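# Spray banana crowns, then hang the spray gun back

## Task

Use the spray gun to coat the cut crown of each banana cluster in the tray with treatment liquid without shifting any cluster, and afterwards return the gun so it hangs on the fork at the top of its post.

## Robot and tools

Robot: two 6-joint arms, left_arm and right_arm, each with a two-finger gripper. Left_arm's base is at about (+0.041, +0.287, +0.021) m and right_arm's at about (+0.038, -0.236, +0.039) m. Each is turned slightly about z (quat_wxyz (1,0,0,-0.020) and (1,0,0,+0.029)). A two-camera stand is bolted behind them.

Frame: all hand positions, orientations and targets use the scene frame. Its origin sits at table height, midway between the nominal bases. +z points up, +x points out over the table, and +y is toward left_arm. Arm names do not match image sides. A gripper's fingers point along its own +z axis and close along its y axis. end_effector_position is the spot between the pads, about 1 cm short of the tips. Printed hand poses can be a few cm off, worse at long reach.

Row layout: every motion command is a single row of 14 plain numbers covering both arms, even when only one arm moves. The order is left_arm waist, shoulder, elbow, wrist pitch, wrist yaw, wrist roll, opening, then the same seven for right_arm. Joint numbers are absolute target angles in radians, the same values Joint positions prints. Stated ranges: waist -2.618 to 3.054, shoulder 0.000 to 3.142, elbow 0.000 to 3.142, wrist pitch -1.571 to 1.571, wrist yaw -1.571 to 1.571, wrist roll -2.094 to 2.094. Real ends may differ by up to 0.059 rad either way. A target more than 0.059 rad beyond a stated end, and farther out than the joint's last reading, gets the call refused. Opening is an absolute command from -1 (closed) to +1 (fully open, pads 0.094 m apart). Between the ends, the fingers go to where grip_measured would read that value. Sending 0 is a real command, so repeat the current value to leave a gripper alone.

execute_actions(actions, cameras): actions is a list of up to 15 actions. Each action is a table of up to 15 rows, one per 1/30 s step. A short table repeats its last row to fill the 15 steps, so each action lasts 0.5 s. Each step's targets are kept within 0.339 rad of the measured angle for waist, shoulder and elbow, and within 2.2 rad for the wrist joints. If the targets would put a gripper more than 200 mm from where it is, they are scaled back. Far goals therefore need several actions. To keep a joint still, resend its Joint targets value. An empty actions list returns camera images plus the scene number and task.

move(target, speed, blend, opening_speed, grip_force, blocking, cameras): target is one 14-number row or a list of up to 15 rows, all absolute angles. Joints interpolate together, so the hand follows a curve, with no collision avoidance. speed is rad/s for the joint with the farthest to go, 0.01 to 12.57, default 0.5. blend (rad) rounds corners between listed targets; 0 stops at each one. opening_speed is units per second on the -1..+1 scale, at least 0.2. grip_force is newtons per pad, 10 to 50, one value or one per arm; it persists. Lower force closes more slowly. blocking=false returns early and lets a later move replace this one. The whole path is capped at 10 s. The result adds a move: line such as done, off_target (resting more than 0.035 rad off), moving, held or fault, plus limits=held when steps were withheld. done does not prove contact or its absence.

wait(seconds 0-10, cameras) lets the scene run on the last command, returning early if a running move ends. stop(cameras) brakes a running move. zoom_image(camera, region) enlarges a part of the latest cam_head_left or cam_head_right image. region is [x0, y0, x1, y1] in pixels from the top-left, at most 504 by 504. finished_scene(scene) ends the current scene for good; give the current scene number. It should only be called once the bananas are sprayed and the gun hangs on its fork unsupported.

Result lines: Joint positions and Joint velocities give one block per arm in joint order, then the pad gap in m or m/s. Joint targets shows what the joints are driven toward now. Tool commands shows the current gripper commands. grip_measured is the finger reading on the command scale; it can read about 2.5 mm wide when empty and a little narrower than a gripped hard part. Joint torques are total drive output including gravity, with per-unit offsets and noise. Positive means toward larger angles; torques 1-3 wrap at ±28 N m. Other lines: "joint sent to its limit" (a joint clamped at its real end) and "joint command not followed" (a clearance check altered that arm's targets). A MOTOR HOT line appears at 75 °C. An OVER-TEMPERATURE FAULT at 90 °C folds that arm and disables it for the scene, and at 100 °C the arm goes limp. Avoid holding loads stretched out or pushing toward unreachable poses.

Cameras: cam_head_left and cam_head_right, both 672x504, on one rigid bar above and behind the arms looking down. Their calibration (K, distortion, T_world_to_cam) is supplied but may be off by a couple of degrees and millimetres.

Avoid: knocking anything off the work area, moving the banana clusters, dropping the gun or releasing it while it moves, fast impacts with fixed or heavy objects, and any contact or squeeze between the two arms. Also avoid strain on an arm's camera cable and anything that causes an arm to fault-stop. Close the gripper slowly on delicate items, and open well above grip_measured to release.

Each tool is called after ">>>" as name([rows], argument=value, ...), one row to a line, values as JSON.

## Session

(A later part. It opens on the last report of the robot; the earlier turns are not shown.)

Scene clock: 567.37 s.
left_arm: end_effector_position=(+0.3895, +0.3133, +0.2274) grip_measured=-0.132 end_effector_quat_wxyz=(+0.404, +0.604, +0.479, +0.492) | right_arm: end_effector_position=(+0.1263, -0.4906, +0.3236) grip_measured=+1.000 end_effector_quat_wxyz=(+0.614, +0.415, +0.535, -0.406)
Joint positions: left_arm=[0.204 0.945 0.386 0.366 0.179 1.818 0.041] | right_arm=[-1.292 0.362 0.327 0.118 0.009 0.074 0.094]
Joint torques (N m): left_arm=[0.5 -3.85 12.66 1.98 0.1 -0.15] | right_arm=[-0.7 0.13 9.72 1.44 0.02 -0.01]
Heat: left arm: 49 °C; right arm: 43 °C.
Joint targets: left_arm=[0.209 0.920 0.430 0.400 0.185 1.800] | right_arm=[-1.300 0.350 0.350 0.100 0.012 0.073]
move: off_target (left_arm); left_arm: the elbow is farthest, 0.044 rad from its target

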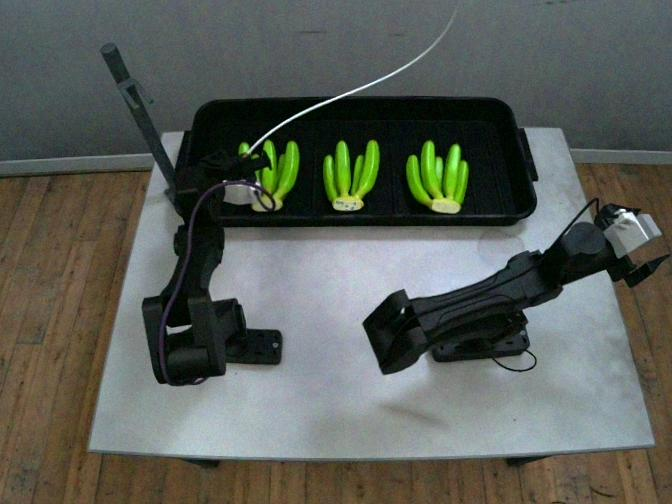

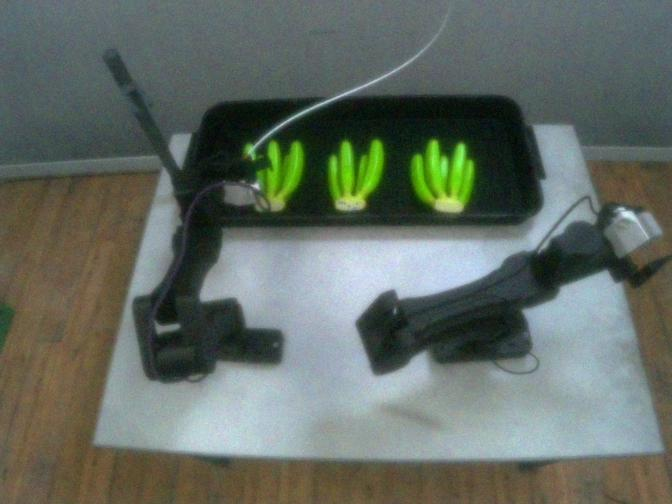

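>>> move([
  [0.209,0.93,0.5,0.46,0.185,1.2,-0.5,-1.3,0.35,0.35,0.1,0.012,0.073,1],
], speed=0.5, cameras=["all"])

>>> zoom_image(camera="cam_head_left", region=[200, 120, 370, 240])

>>> move([
  [0.209,0.93,0.5,0.46,0.185,0.8,-0.5,-1.3,0.35,0.35,0.1,0.012,0.073,1],
], speed=0.5, cameras=["all"])

>>> zoom_image(camera="cam_head_left", region=[200, 120, 370, 240])

Scene clock: 586.33 s.
left_arm: end_effector_position=(+0.3979, +0.3147, +0.2694) grip_measured=-0.132 end_effector_quat_wxyz=(+0.557, +0.425, +0.603, +0.381) | right_arm: end_effector_position=(+0.1263, -0.4906, +0.3236) grip_measured=+1.000 end_effector_quat_wxyz=(+0.614, +0.415, +0.535, -0.406)
Joint positions: left_arm=[0.204 0.945 0.456 0.399 0.179 1.23 0.041] | right_arm=[-1.292 0.362 0.327 0.118 0.009 0.074 0.094]
Joint torques (N m): left_arm=[0.46 -3.08 12.7 2.32 0.11 -0.27] | right_arm=[-0.57 0.24 9.55 1.43 -0.03 -0.01]
Motor temperatures (°C): left_arm=[27 30 38 48 26 26 29] | right_arm=[27 28 41 43 29 24 29]
Heat: left arm: 48 °C; right arm: 43 °C.
Joint targets: left_arm=[0.209 0.930 0.500 0.460 0.185 1.200] | right_arm=[-1.300 0.350 0.350 0.100 0.012 0.073]
move: off_target (left_arm); left_arm: the wrist pitch is farthest, 0.061 rad from its target

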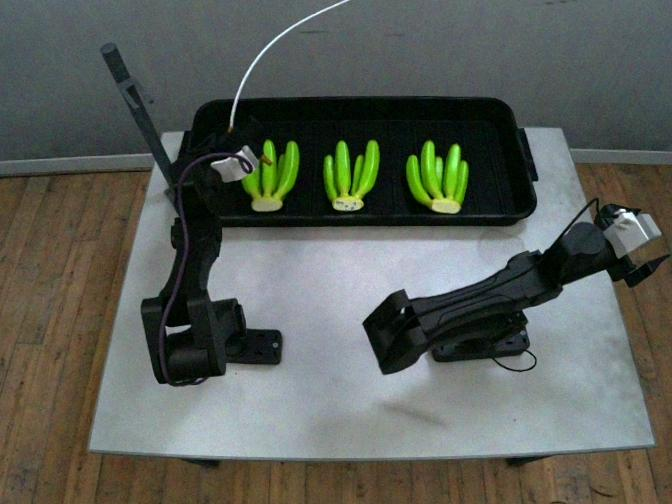

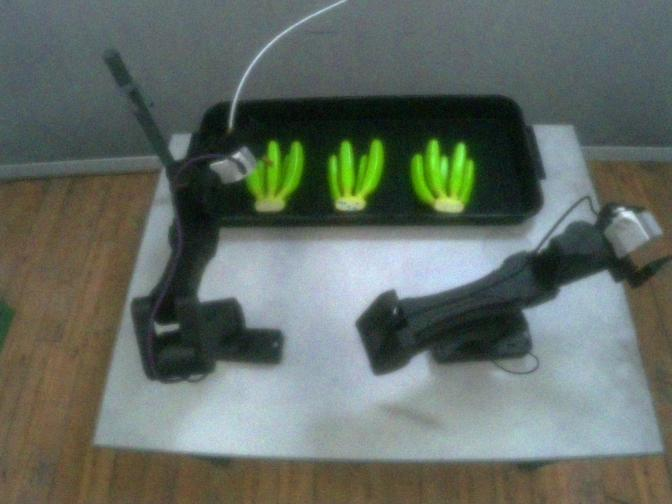

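Scaled by 2.965 from the camera's 672x504 image, which has a finer 960x720 frame.

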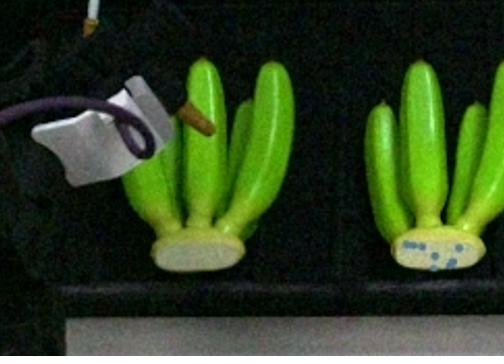

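Scene clock: 587.90 s.
left_arm: end_effector_position=(+0.3979, +0.3147, +0.2694) grip_measured=-0.132 end_effector_quat_wxyz=(+0.623, +0.295, +0.676, +0.261) | right_arm: end_effector_position=(+0.1263, -0.4906, +0.3236) grip_measured=+1.000 end_effector_quat_wxyz=(+0.614, +0.415, +0.535, -0.406)
Joint positions: left_arm=[0.204 0.945 0.456 0.399 0.179 0.825 0.041] | right_arm=[-1.292 0.362 0.327 0.118 0.009 0.074 0.094]
Joint torques (N m): left_arm=[0.58 -3.02 12.81 2.29 0.08 -0.19] | right_arm=[-0.57 0.46 9.46 1.53 -0.01 0.01]
Heat: left arm: 48 °C; right arm: 43 °C.
Joint targets: left_arm=[0.209 0.930 0.500 0.460 0.185 0.800] | right_arm=[-1.300 0.350 0.350 0.100 0.012 0.073]
move: off_target (left_arm); left_arm: the wrist pitch is farthest, 0.061 rad from its target

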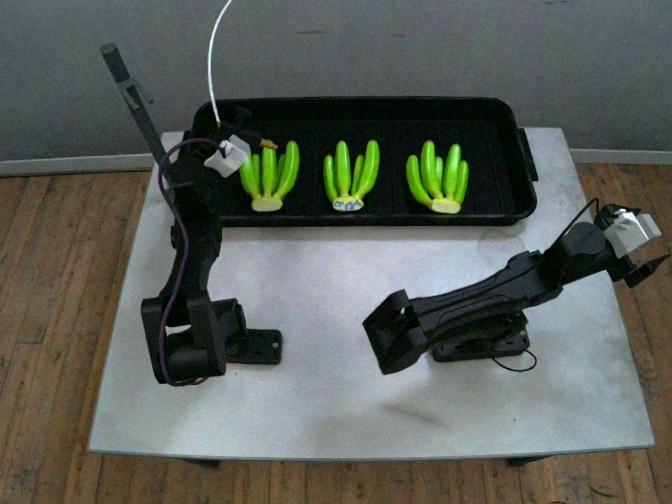

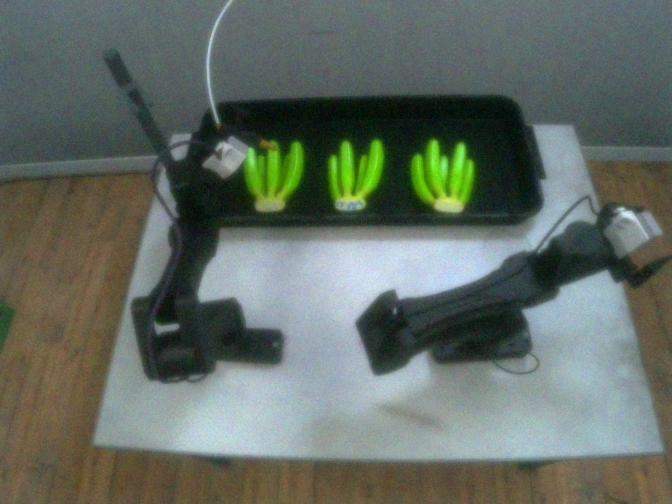

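Scaled by 2.965 from the camera's 672x504 image, which has a finer 960x720 frame.

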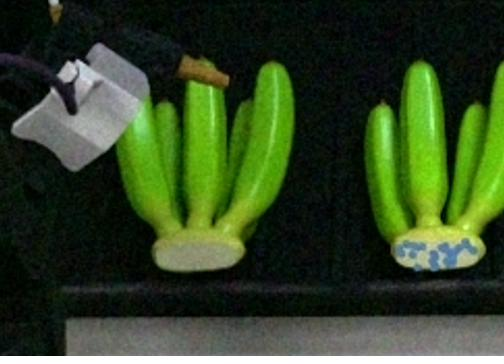

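>>> wait(seconds=0.5, cameras=["all"])

>>> zoom_image(camera="cam_head_left", region=[200, 120, 370, 240])

Scene clock: 593.87 s.
left_arm: end_effector_position=(+0.3979, +0.3147, +0.2694) grip_measured=-0.132 end_effector_quat_wxyz=(+0.623, +0.295, +0.676, +0.261) | right_arm: end_effector_position=(+0.1263, -0.4906, +0.3236) grip_measured=+1.000 end_effector_quat_wxyz=(+0.614, +0.415, +0.535, -0.406)
Joint positions: left_arm=[0.204 0.945 0.456 0.399 0.179 0.824 0.041] | right_arm=[-1.292 0.362 0.327 0.118 0.009 0.074 0.094]
Joint torques (N m): left_arm=[0.49 -3.1 12.75 2.31 0.07 -0.22] | right_arm=[-0.55 0.34 9.68 1.43 0 -0.02]
Heat: left arm: 49 °C; right arm: 43 °C.
Joint targets: left_arm=[0.209 0.930 0.500 0.460 0.185 0.800] | right_arm=[-1.300 0.350 0.350 0.100 0.012 0.073]
Tool commands: left_gripper/opening=-0.5 right_gripper/opening=+1.0
wait: 0.50 s; at rest from the start

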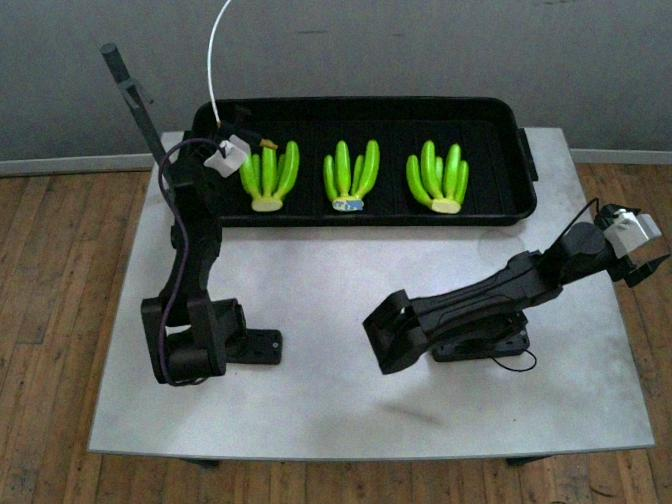

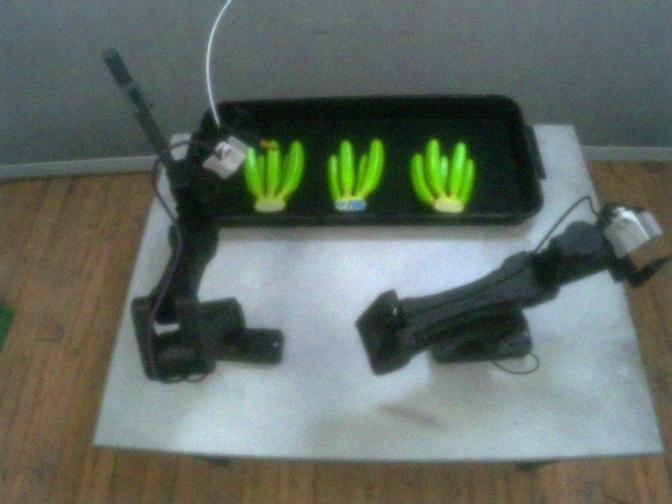

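Scaled by 2.965 from the camera's 672x504 image, which has a finer 960x720 frame.

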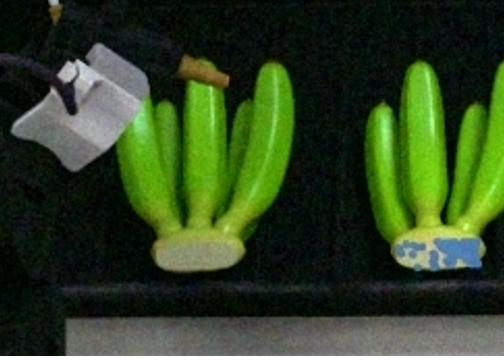

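>>> move([
  [0.209,0.93,0.5,0.46,0.185,0.86,-0.5,-1.3,0.35,0.35,0.1,0.012,0.073,1],
  [0.209,0.93,0.5,0.46,0.185,0.94,-0.5,-1.3,0.35,0.35,0.1,0.012,0.073,1],
], speed=0.05, cameras=["cam_head_left"])

>>> zoom_image(camera="cam_head_left", region=[200, 120, 370, 240])

>>> move([
  [0.209,0.93,0.5,0.4,0.185,1.46,-0.5,-1.3,0.35,0.35,0.1,0.012,0.073,1],
], speed=0.5, cameras=["cam_head_left"])

>>> wait(seconds=1, cameras=["cam_head_left"])

>>> zoom_image(camera="cam_head_left", region=[200, 120, 370, 240])

Scene clock: 623.27 s.
left_arm: end_effector_position=(+0.3979, +0.3147, +0.2694) grip_measured=-0.132 end_effector_quat_wxyz=(+0.604, +0.338, +0.656, +0.300) | right_arm: end_effector_position=(+0.1263, -0.4906, +0.3236) grip_measured=+1.000 end_effector_quat_wxyz=(+0.614, +0.415, +0.535, -0.406)
Joint positions: left_arm=[0.204 0.945 0.456 0.399 0.179 0.954 0.041] | right_arm=[-1.292 0.362 0.327 0.118 0.009 0.074 0.094]
Joint torques (N m): left_arm=[0.46 -3 12.74 2.33 0.11 -0.1] | right_arm=[-0.59 0.23 9.62 1.44 -0.06 -0.01]
Heat: left arm: 50 °C; right arm: 43 °C.
Joint targets: left_arm=[0.209 0.930 0.500 0.460 0.185 0.940] | right_arm=[-1.300 0.350 0.350 0.100 0.012 0.073]
move: off_target (left_arm); left_arm: the wrist pitch is farthest, 0.061 rad from its target
Images, in order (width x height): cam_head_left 672x504.

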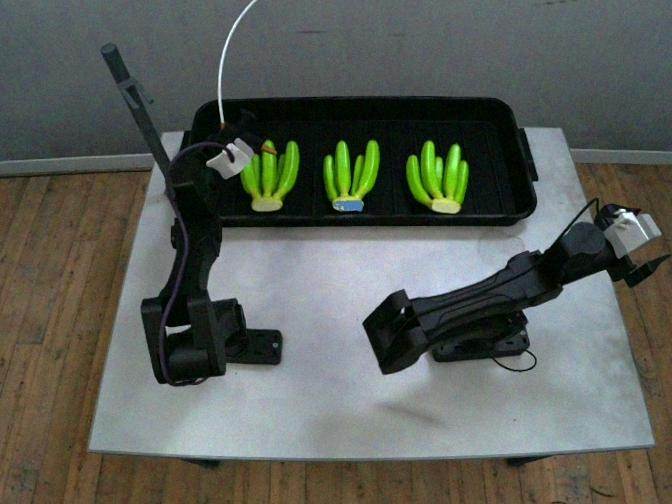

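Scaled by 2.965 from the camera's 672x504 image, which has a finer 960x720 frame.

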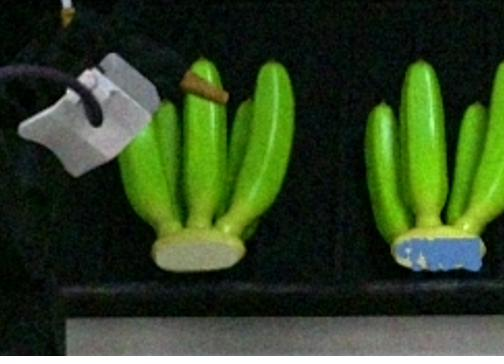

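Scene clock: 625.10 s.
left_arm: end_effector_position=(+0.3968, +0.3145, +0.2599) grip_measured=-0.132 end_effector_quat_wxyz=(+0.497, +0.503, +0.557, +0.436) | right_arm: end_effector_position=(+0.1263, -0.4906, +0.3236) grip_measured=+1.000 end_effector_quat_wxyz=(+0.614, +0.415, +0.535, -0.406)
Joint positions: left_arm=[0.204 0.945 0.456 0.36 0.179 1.478 0.041] | right_arm=[-1.292 0.362 0.327 0.118 0.009 0.074 0.094]
Joint torques (N m): left_arm=[0.49 -3.03 12.72 2.13 0.1 -0.15] | right_arm=[-0.66 0.32 9.47 1.44 -0.01 0.04]
Heat: left arm: 50 °C; right arm: 43 °C.
Joint targets: left_arm=[0.209 0.930 0.500 0.400 0.185 1.460] | right_arm=[-1.300 0.350 0.350 0.100 0.012 0.073]
move: off_target (left_arm); left_arm: the elbow is farthest, 0.044 rad from its target
Images, in order (width x height): cam_head_left 672x504.

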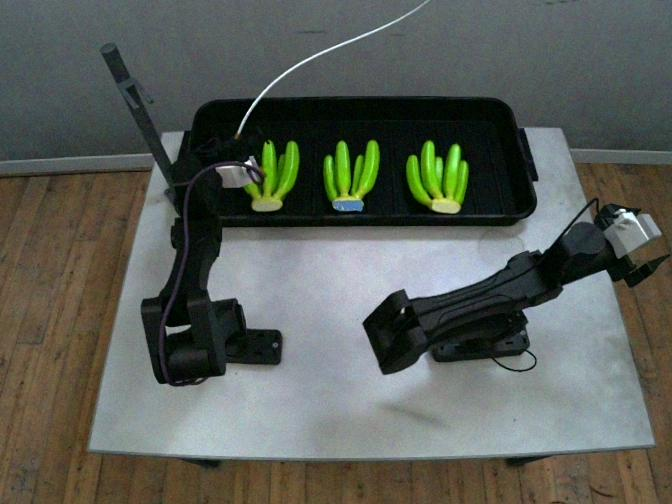

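Scene clock: 626.10 s.
left_arm: end_effector_position=(+0.3968, +0.3145, +0.2599) grip_measured=-0.132 end_effector_quat_wxyz=(+0.497, +0.504, +0.556, +0.436) | right_arm: end_effector_position=(+0.1263, -0.4906, +0.3236) grip_measured=+1.000 end_effector_quat_wxyz=(+0.614, +0.415, +0.535, -0.406)
Joint positions: left_arm=[0.204 0.945 0.456 0.36 0.179 1.479 0.041] | right_arm=[-1.292 0.362 0.327 0.118 0.009 0.074 0.094]
Joint torques (N m): left_arm=[0.57 -3.06 12.77 2.1 0.1 -0.16] | right_arm=[-0.79 0.28 9.46 1.47 -0.02 0.01]
Heat: left arm: 50 °C; right arm: 43 °C.
Joint targets: left_arm=[0.209 0.930 0.500 0.400 0.185 1.460] | right_arm=[-1.300 0.350 0.350 0.100 0.012 0.073]
Tool commands: left_gripper/opening=-0.5 right_gripper/opening=+1.0
wait: 1.00 s; at rest by 0.17 s
Images, in order (width x height): cam_head_left 672x504.

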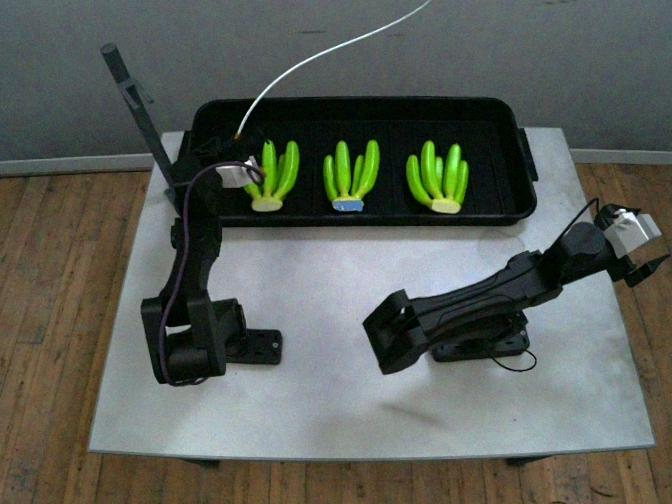

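Scaled by 2.965 from the camera's 672x504 image, which has a finer 960x720 frame.

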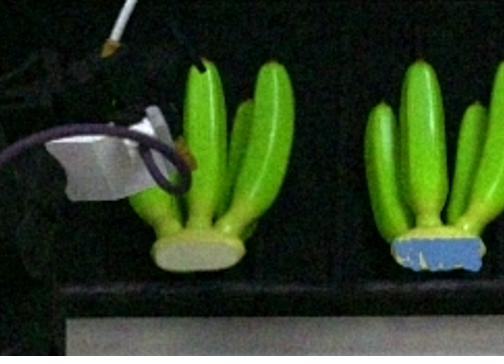

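>>> move([
  [0.236,0.72,0.45,0.19,0.211,1.46,-0.5,-1.3,0.35,0.35,0.1,0.012,0.073,1],
], speed=0.1, cameras=["cam_head_left"])

>>> zoom_image(camera="cam_head_left", region=[200, 120, 370, 240])

Scene clock: 636.73 s.
left_arm: end_effector_position=(+0.3638, +0.3168, +0.2739) grip_measured=-0.132 end_effector_quat_wxyz=(+0.491, +0.498, +0.564, +0.440) | right_arm: end_effector_position=(+0.1263, -0.4906, +0.3236) grip_measured=+1.000 end_effector_quat_wxyz=(+0.614, +0.415, +0.535, -0.406)
Joint positions: left_arm=[0.229 0.741 0.456 0.151 0.181 1.479 0.041] | right_arm=[-1.292 0.362 0.327 0.118 0.009 0.074 0.094]
Joint torques (N m): left_arm=[0.66 -2.36 7.99 2.1 0.39 -0.16] | right_arm=[-0.66 0.27 9.54 1.48 -0.03 -0.04]
Heat: left arm: 51 °C; right arm: 43 °C.
Joint targets: left_arm=[0.236 0.720 0.450 0.190 0.211 1.460] | right_arm=[-1.300 0.350 0.350 0.100 0.012 0.073]
move: off_target (left_arm); left_arm: the wrist pitch is farthest, 0.039 rad from its target
Images, in order (width x height): cam_head_left 672x504.

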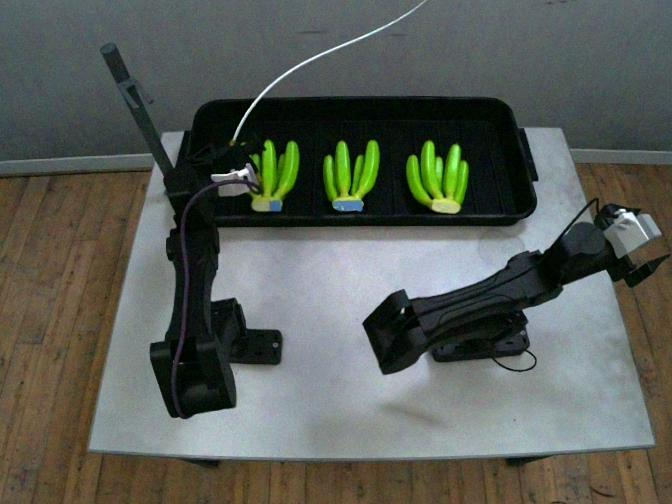

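Scaled by 2.965 from the camera's 672x504 image, which has a finer 960x720 frame.

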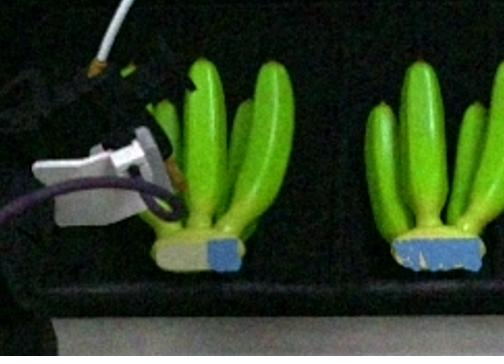

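>>> move([
  [0.236,0.72,0.45,0.19,0.211,1.85,-0.5,-1.3,0.35,0.35,0.1,0.012,0.073,1],
], speed=0.09, cameras=["cam_head_left"])

>>> zoom_image(camera="cam_head_left", region=[200, 120, 370, 240])

Scene clock: 646.60 s.
left_arm: end_effector_position=(+0.3638, +0.3167, +0.2738) grip_measured=-0.132 end_effector_quat_wxyz=(+0.398, +0.597, +0.458, +0.526) | right_arm: end_effector_position=(+0.1263, -0.4906, +0.3236) grip_measured=+1.000 end_effector_quat_wxyz=(+0.614, +0.415, +0.535, -0.406)
Joint positions: left_arm=[0.229 0.741 0.456 0.151 0.181 1.864 0.041] | right_arm=[-1.292 0.362 0.327 0.118 0.009 0.074 0.094]
Joint torques (N m): left_arm=[0.77 -2.3 8.01 2.1 0.39 -0.17] | right_arm=[-0.57 0.27 9.37 1.44 0.02 0]
Heat: left arm: 50 °C; right arm: 43 °C.
Joint targets: left_arm=[0.236 0.720 0.450 0.190 0.211 1.850] | right_arm=[-1.300 0.350 0.350 0.100 0.012 0.073]
move: off_target (left_arm); left_arm: the wrist pitch is farthest, 0.039 rad from its target
Images, in order (width x height): cam_head_left 672x504.

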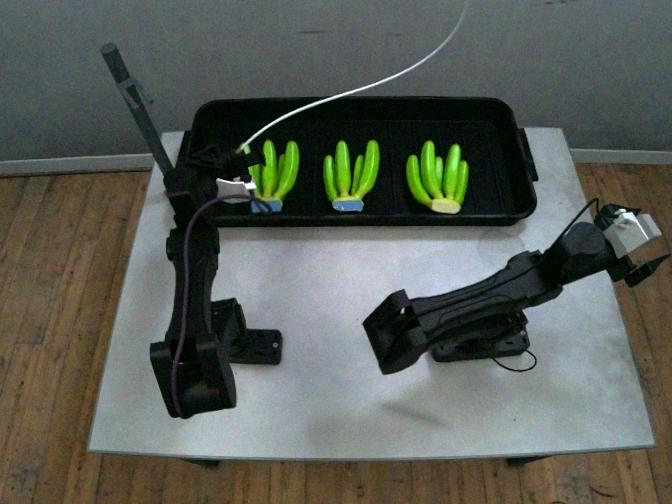

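Scaled by 2.965 from the camera's 672x504 image, which has a finer 960x720 frame.

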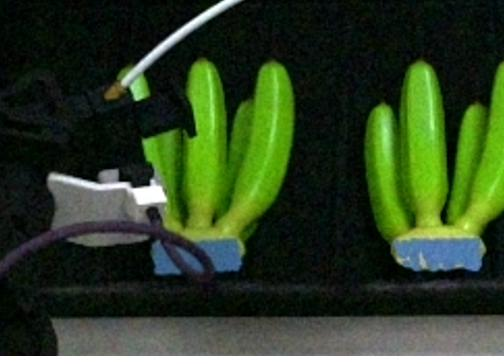

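>>> move([
  [0.236,0.8,0.56,0.15,0.211,0.85,-0.5,-1.3,0.35,0.35,0.1,0.012,0.073,1],
  [-0.946,1.42,0.77,0.6,-0.97,0.85,-0.5,-1.3,0.35,0.35,0.1,0.012,0.073,1],
], speed=0.7, blend=0.05, cameras=["cam_head_left"])

>>> zoom_image(camera="cam_head_left", region=[300, 120, 470, 240])

Scene clock: 666.43 s.
left_arm: end_effector_position=(+0.3740, +0.0529, +0.2622) grip_measured=-0.132 end_effector_quat_wxyz=(+0.594, +0.365, +0.643, +0.318) | right_arm: end_effector_position=(+0.1263, -0.4906, +0.3236) grip_measured=+1.000 end_effector_quat_wxyz=(+0.614, +0.415, +0.535, -0.406)
Joint positions: left_arm=[-0.946 1.419 0.725 0.533 -0.955 0.876 0.041] | right_arm=[-1.292 0.362 0.327 0.118 0.009 0.074 0.094]
Joint torques (N m): left_arm=[-0.02 -5.15 12.22 2.15 -0.38 -0.26] | right_arm=[-0.81 0.27 9.61 1.46 -0.03 0]
Heat: left arm: 50 °C; right arm: 43 °C.
Joint targets: left_arm=[-0.946 1.420 0.770 0.600 -0.970 0.850] | right_arm=[-1.300 0.350 0.350 0.100 0.012 0.073]
move: off_target (left_arm); left_arm: the wrist pitch is farthest, 0.067 rad from its target
Images, in order (width x height): cam_head_left 672x504.

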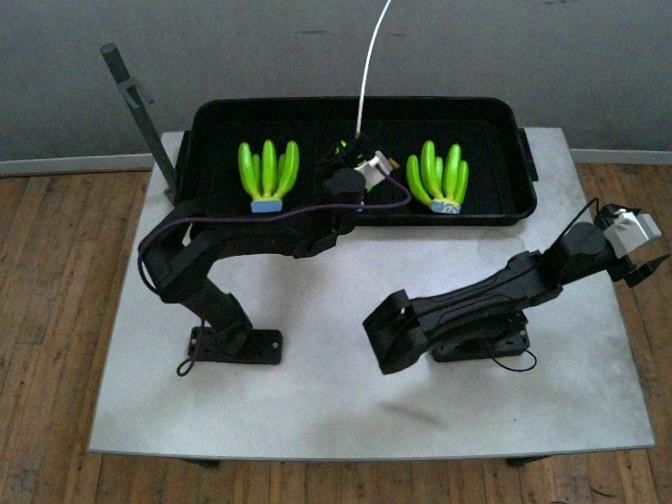

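Scaled by 2.965 from the camera's 672x504 image, which has a finer 960x720 frame.

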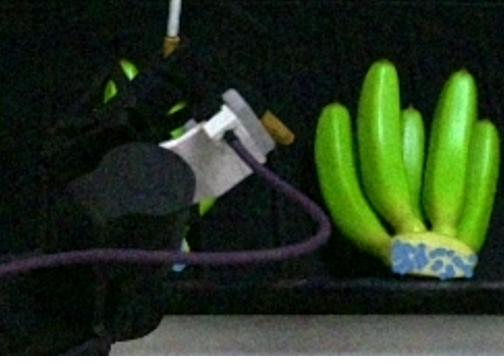

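Great aim. Sweep roll around.

>>> move([
  [-0.946,1.42,0.77,0.6,-0.97,0.96,-0.5,-1.3,0.35,0.35,0.1,0.012,0.073,1],
  [-0.946,1.42,0.77,0.6,-0.97,0.74,-0.5,-1.3,0.35,0.35,0.1,0.012,0.073,1],
], speed=0.07, cameras=["cam_head_left"])

>>> zoom_image(camera="cam_head_left", region=[300, 120, 470, 240])

Scene clock: 683.53 s.
left_arm: end_effector_position=(+0.3741, +0.0530, +0.2625) grip_measured=-0.132 end_effector_quat_wxyz=(+0.610, +0.330, +0.661, +0.287) | right_arm: end_effector_position=(+0.1263, -0.4906, +0.3236) grip_measured=+1.000 end_effector_quat_wxyz=(+0.614, +0.415, +0.535, -0.406)
Joint positions: left_arm=[-0.946 1.419 0.725 0.534 -0.955 0.772 0.041] | right_arm=[-1.292 0.362 0.327 0.118 0.009 0.074 0.094]
Joint torques (N m): left_arm=[0.02 -5.09 12.26 2.1 -0.29 -0.27] | right_arm=[-0.51 0.18 9.58 1.5 -0.01 0.05]
Heat: left arm: 50 °C; right arm: 43 °C.
Joint targets: left_arm=[-0.946 1.420 0.770 0.600 -0.970 0.740] | right_arm=[-1.300 0.350 0.350 0.100 0.012 0.073]
move: off_target (left_arm); left_arm: the wrist pitch is farthest, 0.066 rad from its target
Images, in order (width x height): cam_head_left 672x504.

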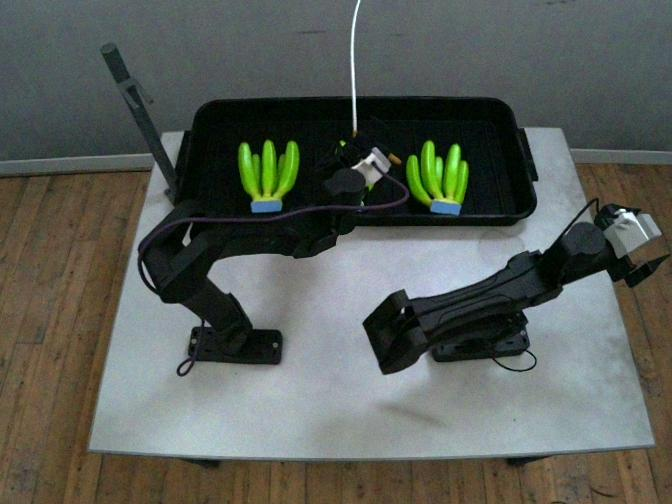

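Scaled by 2.965 from the camera's 672x504 image, which has a finer 960x720 frame.

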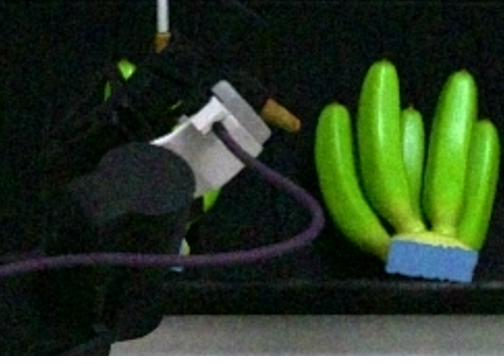

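>>> move([
  [0.209,0.85,0.6,0.35,0.185,0.3,-0.5,-1.3,0.35,0.35,0.1,0.012,0.073,1],
  [0.47,0.74,0.192,0.965,0.188,-0.02,-0.5,-1.3,0.35,0.35,0.1,0.012,0.073,1],
  [0.478,0.774,0.192,0.945,0.192,0,-0.5,-1.3,0.35,0.35,0.1,0.012,0.073,1],
], speed=0.7, blend=[0.05,0,0], cameras=["all"])

>>> zoom_image(camera="cam_head_left", region=[90, 50, 230, 190])

>>> zoom_image(camera="cam_head_left", region=[230, 130, 480, 230])

Scene clock: 697.40 s.
left_arm: end_effector_position=(+0.3315, +0.3835, +0.3195) grip_measured=-0.132 end_effector_quat_wxyz=(+0.802, -0.049, +0.585, +0.115) | right_arm: end_effector_position=(+0.1263, -0.4906, +0.3236) grip_measured=+1.000 end_effector_quat_wxyz=(+0.614, +0.415, +0.535, -0.406)
Joint positions: left_arm=[0.471 0.779 0.198 0.904 0.194 -0.006 0.041] | right_arm=[-1.292 0.362 0.327 0.118 0.009 0.074 0.094]
Joint torques (N m): left_arm=[0.72 -0.69 7.56 1.92 -0.06 0.09] | right_arm=[-0.68 0.27 9.37 1.44 -0.03 0.02]
Heat: left arm: 50 °C; right arm: 43 °C.
Joint targets: left_arm=[0.478 0.774 0.192 0.945 0.192 0.000] | right_arm=[-1.300 0.350 0.350 0.100 0.012 0.073]
move: off_target (left_arm); left_arm: the wrist pitch is farthest, 0.041 rad from its target

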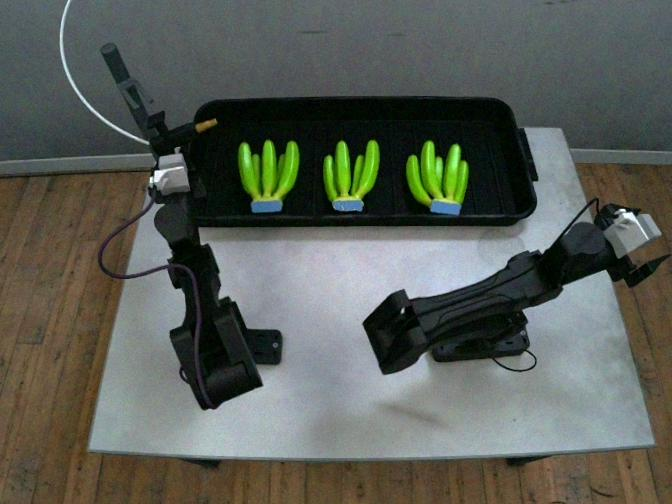

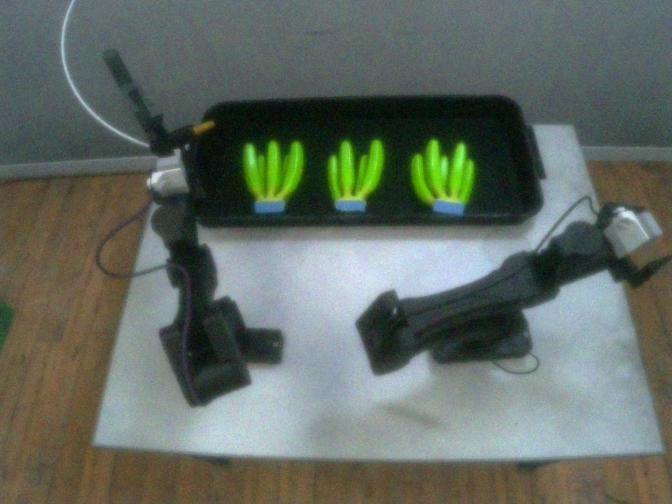

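Scaled by 3.600 from the camera's 672x504 image, which has a finer 960x720 frame.

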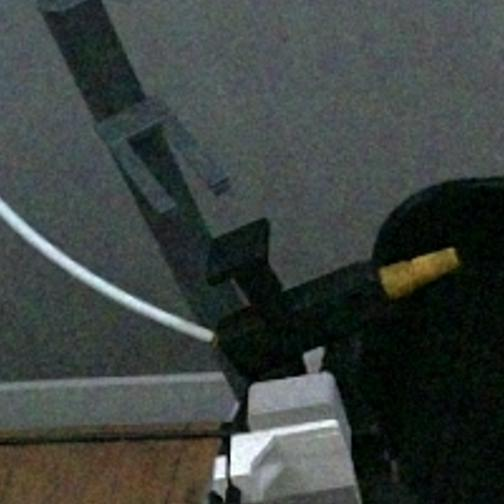

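Scaled by 2.016 from the camera's 672x504 image, which has a finer 960x720 frame.

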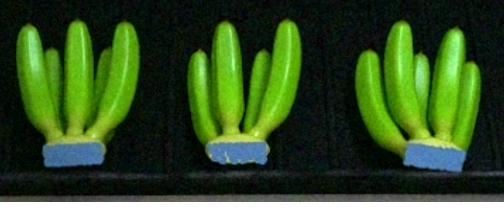

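>>> move([
  [0.546,1.14,0.317,1.2,0.256,0,-0.5,-1.3,0.35,0.35,0.1,0.012,0.073,1],
], speed=0.25, cameras=["cam_head_left"])

>>> zoom_image(camera="cam_head_left", region=[100, 65, 190, 155])

Scene clock: 713.43 s.
left_arm: end_effector_position=(+0.3693, +0.4149, +0.3015) grip_measured=-0.132 end_effector_quat_wxyz=(+0.788, -0.049, +0.602, +0.120) | right_arm: end_effector_position=(+0.1263, -0.4906, +0.3236) grip_measured=+1.000 end_effector_quat_wxyz=(+0.614, +0.415, +0.535, -0.406)
Joint positions: left_arm=[0.539 1.14 0.277 1.147 0.257 -0.005 0.041] | right_arm=[-1.292 0.362 0.327 0.118 0.009 0.074 0.094]
Joint torques (N m): left_arm=[0.7 -2.36 11.26 2.07 -0.06 0.08] | right_arm=[-0.5 0.14 9.51 1.47 0 0.02]
Heat: left arm: 49 °C; right arm: 44 °C.
Joint targets: left_arm=[0.546 1.140 0.317 1.200 0.256 0.000] | right_arm=[-1.300 0.350 0.350 0.100 0.012 0.073]
move: off_target (left_arm); left_arm: the wrist pitch is farthest, 0.053 rad from its target
Images, in order (width x height): cam_head_left 672x504.

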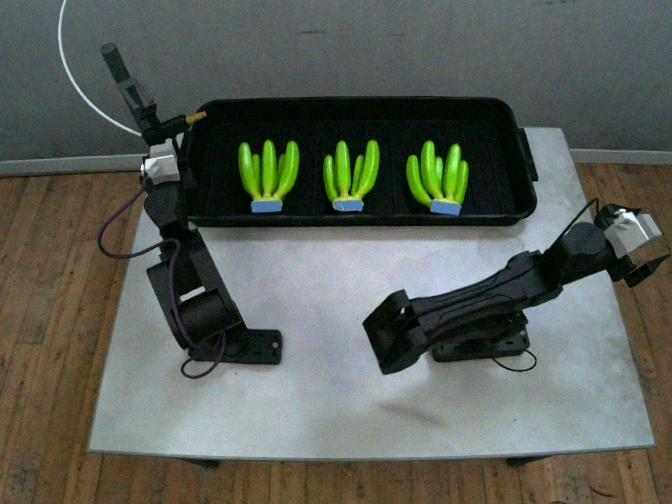

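Scaled by 5.600 from the camera's 672x504 image, which has a finer 960x720 frame.

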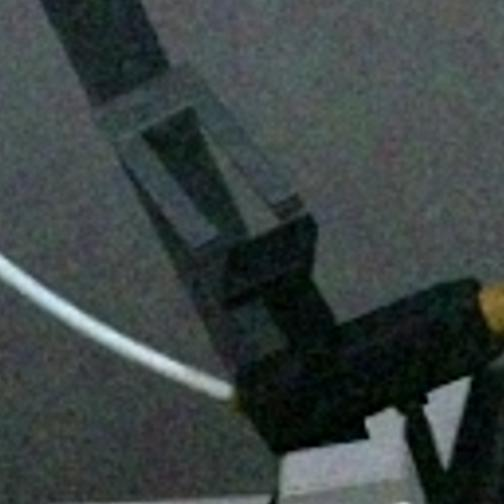

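>>> move([
  [0.54,1.125,0.405,1.1,0.256,0,-0.5,-1.3,0.35,0.35,0.1,0.012,0.073,1],
], speed=0.25, cameras=["cam_head_left"])

>>> zoom_image(camera="cam_head_left", region=[100, 65, 190, 155])

Scene clock: 720.60 s.
left_arm: end_effector_position=(+0.3818, +0.4162, +0.3001) grip_measured=-0.136 end_effector_quat_wxyz=(+0.771, -0.043, +0.626, +0.107) | right_arm: end_effector_position=(+0.1263, -0.4906, +0.3236) grip_measured=+1.000 end_effector_quat_wxyz=(+0.614, +0.415, +0.535, -0.406)
Joint positions: left_arm=[0.539 1.14 0.342 1.021 0.285 0.005 0.041] | right_arm=[-1.292 0.362 0.327 0.118 0.009 0.074 0.094]
Joint torques (N m): left_arm=[0.1 -3.86 13.71 2.38 -0.41 -0.05] | right_arm=[-0.72 0.32 9.57 1.42 -0.02 0.02]
Heat: left arm: 49 °C; right arm: 44 °C.
Joint targets: left_arm=[0.540 1.125 0.405 1.100 0.256 0.000] | right_arm=[-1.300 0.350 0.350 0.100 0.012 0.073]
move: off_target (left_arm); left_arm: the wrist pitch is farthest, 0.079 rad from its target
Images, in order (width x height): cam_head_left 672x504.

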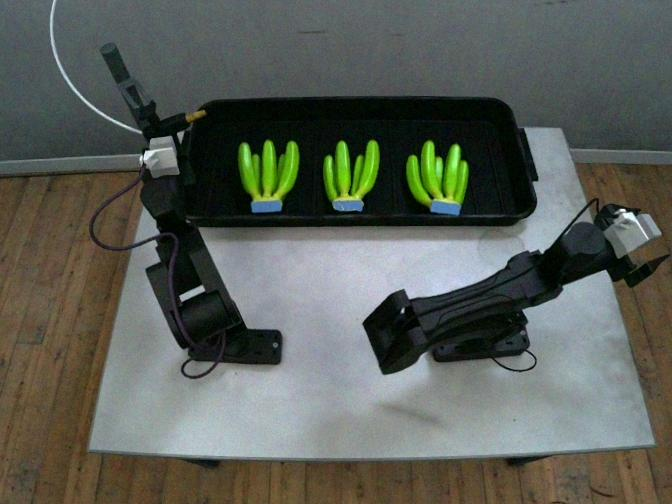

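Scaled by 5.600 from the camera's 672x504 image, which has a finer 960x720 frame.

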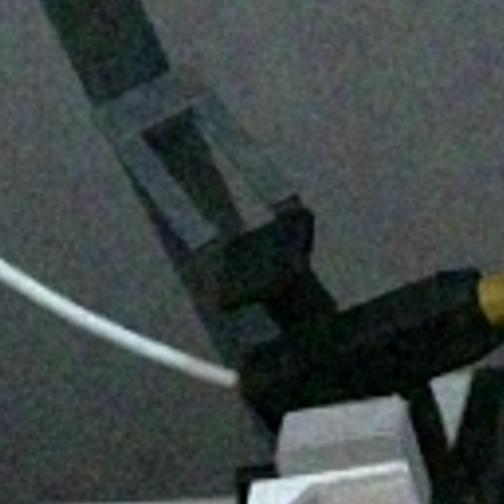

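>>> move([
  [0.54,1.13,0.32,1.16,0.256,0,-0.5,-1.3,0.35,0.35,0.1,0.012,0.073,1],
  [0.478,0.774,0.21,0.955,0.192,0,-0.5,-1.3,0.35,0.35,0.1,0.012,0.073,1],
  [0.546,1.118,0.352,1.188,0.256,0,-0.5,-1.3,0.35,0.35,0.1,0.012,0.073,1],
], speed=0.3, cameras=["cam_head_left"])

>>> zoom_image(camera="cam_head_left", region=[100, 65, 190, 155])

Scene clock: 740.67 s.
left_arm: end_effector_position=(+0.3688, +0.4146, +0.3217) grip_measured=-0.136 end_effector_quat_wxyz=(+0.800, -0.040, +0.584, +0.129) | right_arm: end_effector_position=(+0.1263, -0.4906, +0.3236) grip_measured=+1.000 end_effector_quat_wxyz=(+0.614, +0.415, +0.535, -0.406)
Joint positions: left_arm=[0.539 1.118 0.312 1.137 0.257 0.004 0.041] | right_arm=[-1.292 0.362 0.327 0.118 0.009 0.074 0.094]
Joint torques (N m): left_arm=[0.75 -2.4 11.43 2.01 -0.05 0] | right_arm=[-0.7 0.35 9.39 1.43 -0.01 0]
Heat: left arm: 49 °C; right arm: 44 °C.
Joint targets: left_arm=[0.546 1.118 0.352 1.188 0.256 0.000] | right_arm=[-1.300 0.350 0.350 0.100 0.012 0.073]
move: off_target (left_arm); left_arm: the wrist pitch is farthest, 0.051 rad from its target
Images, in order (width x height): cam_head_left 672x504.

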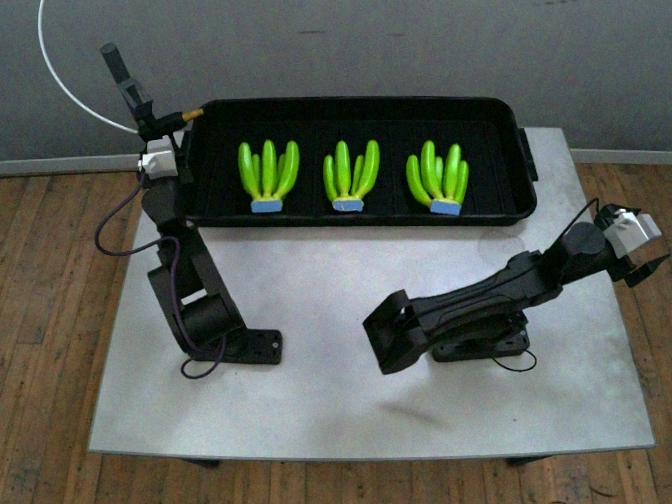

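Scaled by 5.600 from the camera's 672x504 image, which has a finer 960x720 frame.

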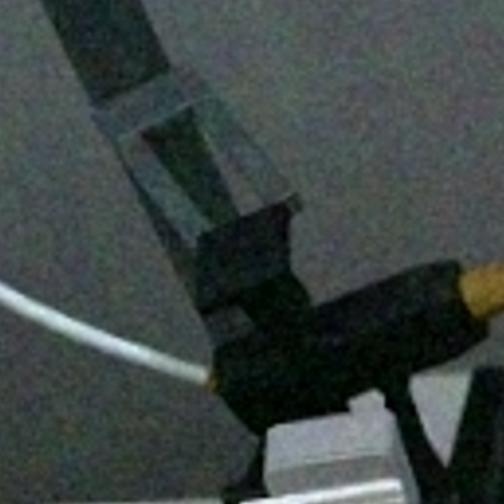

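>>> move([
  [0.59,1.44,0.548,1.318,0.29,0,-0.5,-1.3,0.35,0.35,0.1,0.012,0.073,1],
], speed=0.2, cameras=["cam_head_left"])

>>> zoom_image(camera="cam_head_left", region=[100, 65, 190, 155])

Scene clock: 759.13 s.
left_arm: end_effector_position=(+0.4128, +0.4458, +0.3297) grip_measured=-0.136 end_effector_quat_wxyz=(+0.808, -0.006, +0.569, +0.155) | right_arm: end_effector_position=(+0.1263, -0.4906, +0.3236) grip_measured=+1.000 end_effector_quat_wxyz=(+0.614, +0.415, +0.535, -0.406)
Joint positions: left_arm=[0.581 1.426 0.494 1.313 0.32 0.055 0.041] | right_arm=[-1.292 0.362 0.327 0.118 0.009 0.074 0.094]
Joint torques (N m): left_arm=[0.91 -3.51 12.37 1.51 -0.45 -0.53] | right_arm=[-0.73 0.14 9.51 1.49 -0.02 0]
Heat: left arm: 48 °C; right arm: 45 °C.
Joint targets: left_arm=[0.590 1.440 0.548 1.318 0.290 0.000] | right_arm=[-1.300 0.350 0.350 0.100 0.012 0.073]
move: off_target (left_arm); left_arm: the wrist roll is farthest, 0.055 rad from its target
Images, in order (width x height): cam_head_left 672x504.

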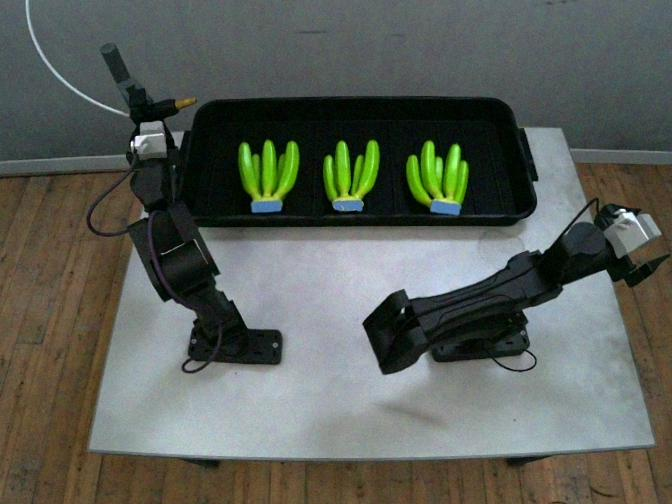

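Scaled by 5.600 from the camera's 672x504 image, which has a finer 960x720 frame.

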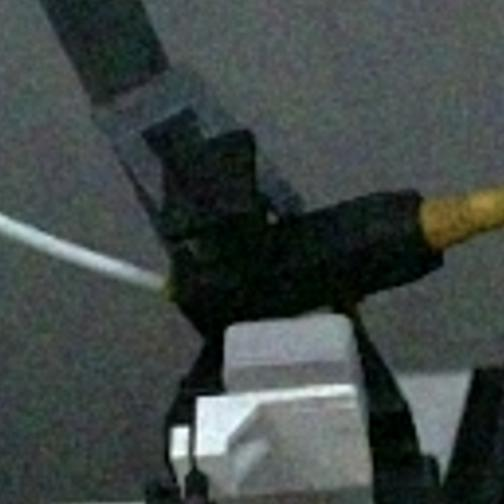

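>>> zoom_image(camera="cam_head_left", region=[115, 75, 165, 125])

Scaled by 10.080 from the camera's 672x504 image, which has a finer 960x720 frame.

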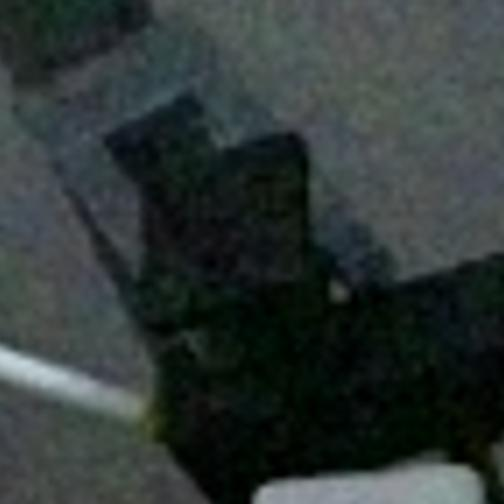

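>>> move([
  [0.595,1.44,0.515,1.30,0.29,0,-0.5,-1.3,0.35,0.35,0.1,0.012,0.073,1],
], speed=0.2, cameras=["cam_head_left"])

>>> zoom_image(camera="cam_head_left", region=[110, 75, 190, 155])

Scene clock: 783.53 s.
left_arm: end_effector_position=(+0.4127, +0.4458, +0.3297) grip_measured=-0.136 end_effector_quat_wxyz=(+0.807, -0.005, +0.569, +0.155) | right_arm: end_effector_position=(+0.1263, -0.4906, +0.3236) grip_measured=+1.000 end_effector_quat_wxyz=(+0.614, +0.415, +0.535, -0.406)
Joint positions: left_arm=[0.583 1.426 0.494 1.313 0.323 0.055 0.041] | right_arm=[-1.292 0.362 0.327 0.118 0.009 0.074 0.094]
Joint torques (N m): left_arm=[1.21 -3.51 9.09 1.35 -0.5 -0.53] | right_arm=[-0.55 0.24 9.48 1.45 0.02 0.01]
Heat: left arm: 45 °C; right arm: 45 °C.
Joint targets: left_arm=[0.595 1.440 0.515 1.300 0.290 0.000] | right_arm=[-1.300 0.350 0.350 0.100 0.012 0.073]
move: off_target (left_arm); left_arm: the wrist roll is farthest, 0.055 rad from its target
Images, in order (width x height): cam_head_left 672x504.

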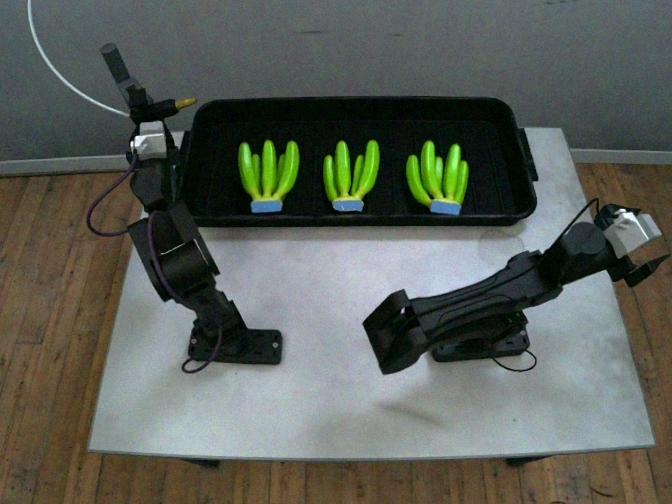

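Scaled by 6.300 from the camera's 672x504 image, which has a finer 960x720 frame.

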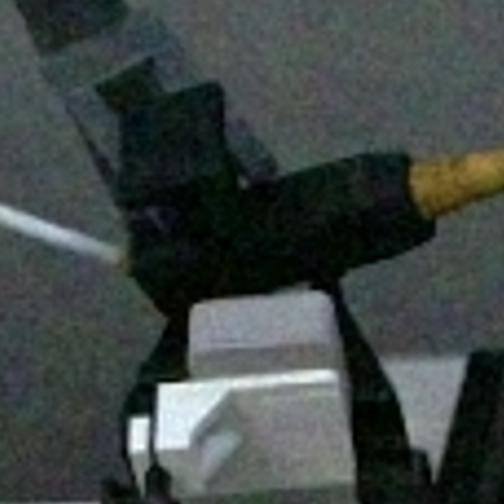

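>>> move([
  [0.61,1.44,0.48,1.28,0.305,0,-0.5,-1.3,0.35,0.35,0.1,0.012,0.073,1],
], speed=0.2, cameras=["cam_head_left"])

>>> zoom_image(camera="cam_head_left", region=[110, 75, 190, 155])

Scene clock: 791.17 s.
left_arm: end_effector_position=(+0.4120, +0.4461, +0.3281) grip_measured=-0.136 end_effector_quat_wxyz=(+0.806, +0.000, +0.572, +0.153) | right_arm: end_effector_position=(+0.1263, -0.4906, +0.3236) grip_measured=+1.000 end_effector_quat_wxyz=(+0.614, +0.415, +0.535, -0.406)
Joint positions: left_arm=[0.592 1.426 0.492 1.311 0.341 0.056 0.041] | right_arm=[-1.292 0.362 0.327 0.118 0.009 0.074 0.094]
Joint torques (N m): left_arm=[1.89 -3.54 5.85 1.16 -0.54 -0.53] | right_arm=[-0.65 0.36 9.4 1.45 0.02 -0.03]
Heat: left arm: 45 °C; right arm: 45 °C.
Joint targets: left_arm=[0.610 1.440 0.480 1.280 0.305 0.000] | right_arm=[-1.300 0.350 0.350 0.100 0.012 0.073]
move: off_target (left_arm); left_arm: the wrist roll is farthest, 0.056 rad from its target
Images, in order (width x height): cam_head_left 672x504.

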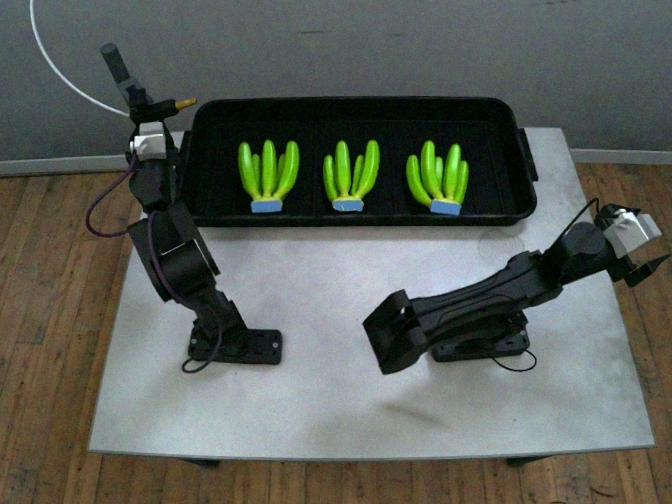

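Scaled by 6.300 from the camera's 672x504 image, which has a finer 960x720 frame.

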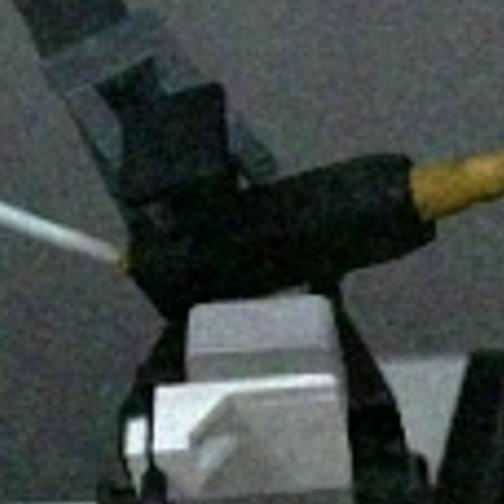

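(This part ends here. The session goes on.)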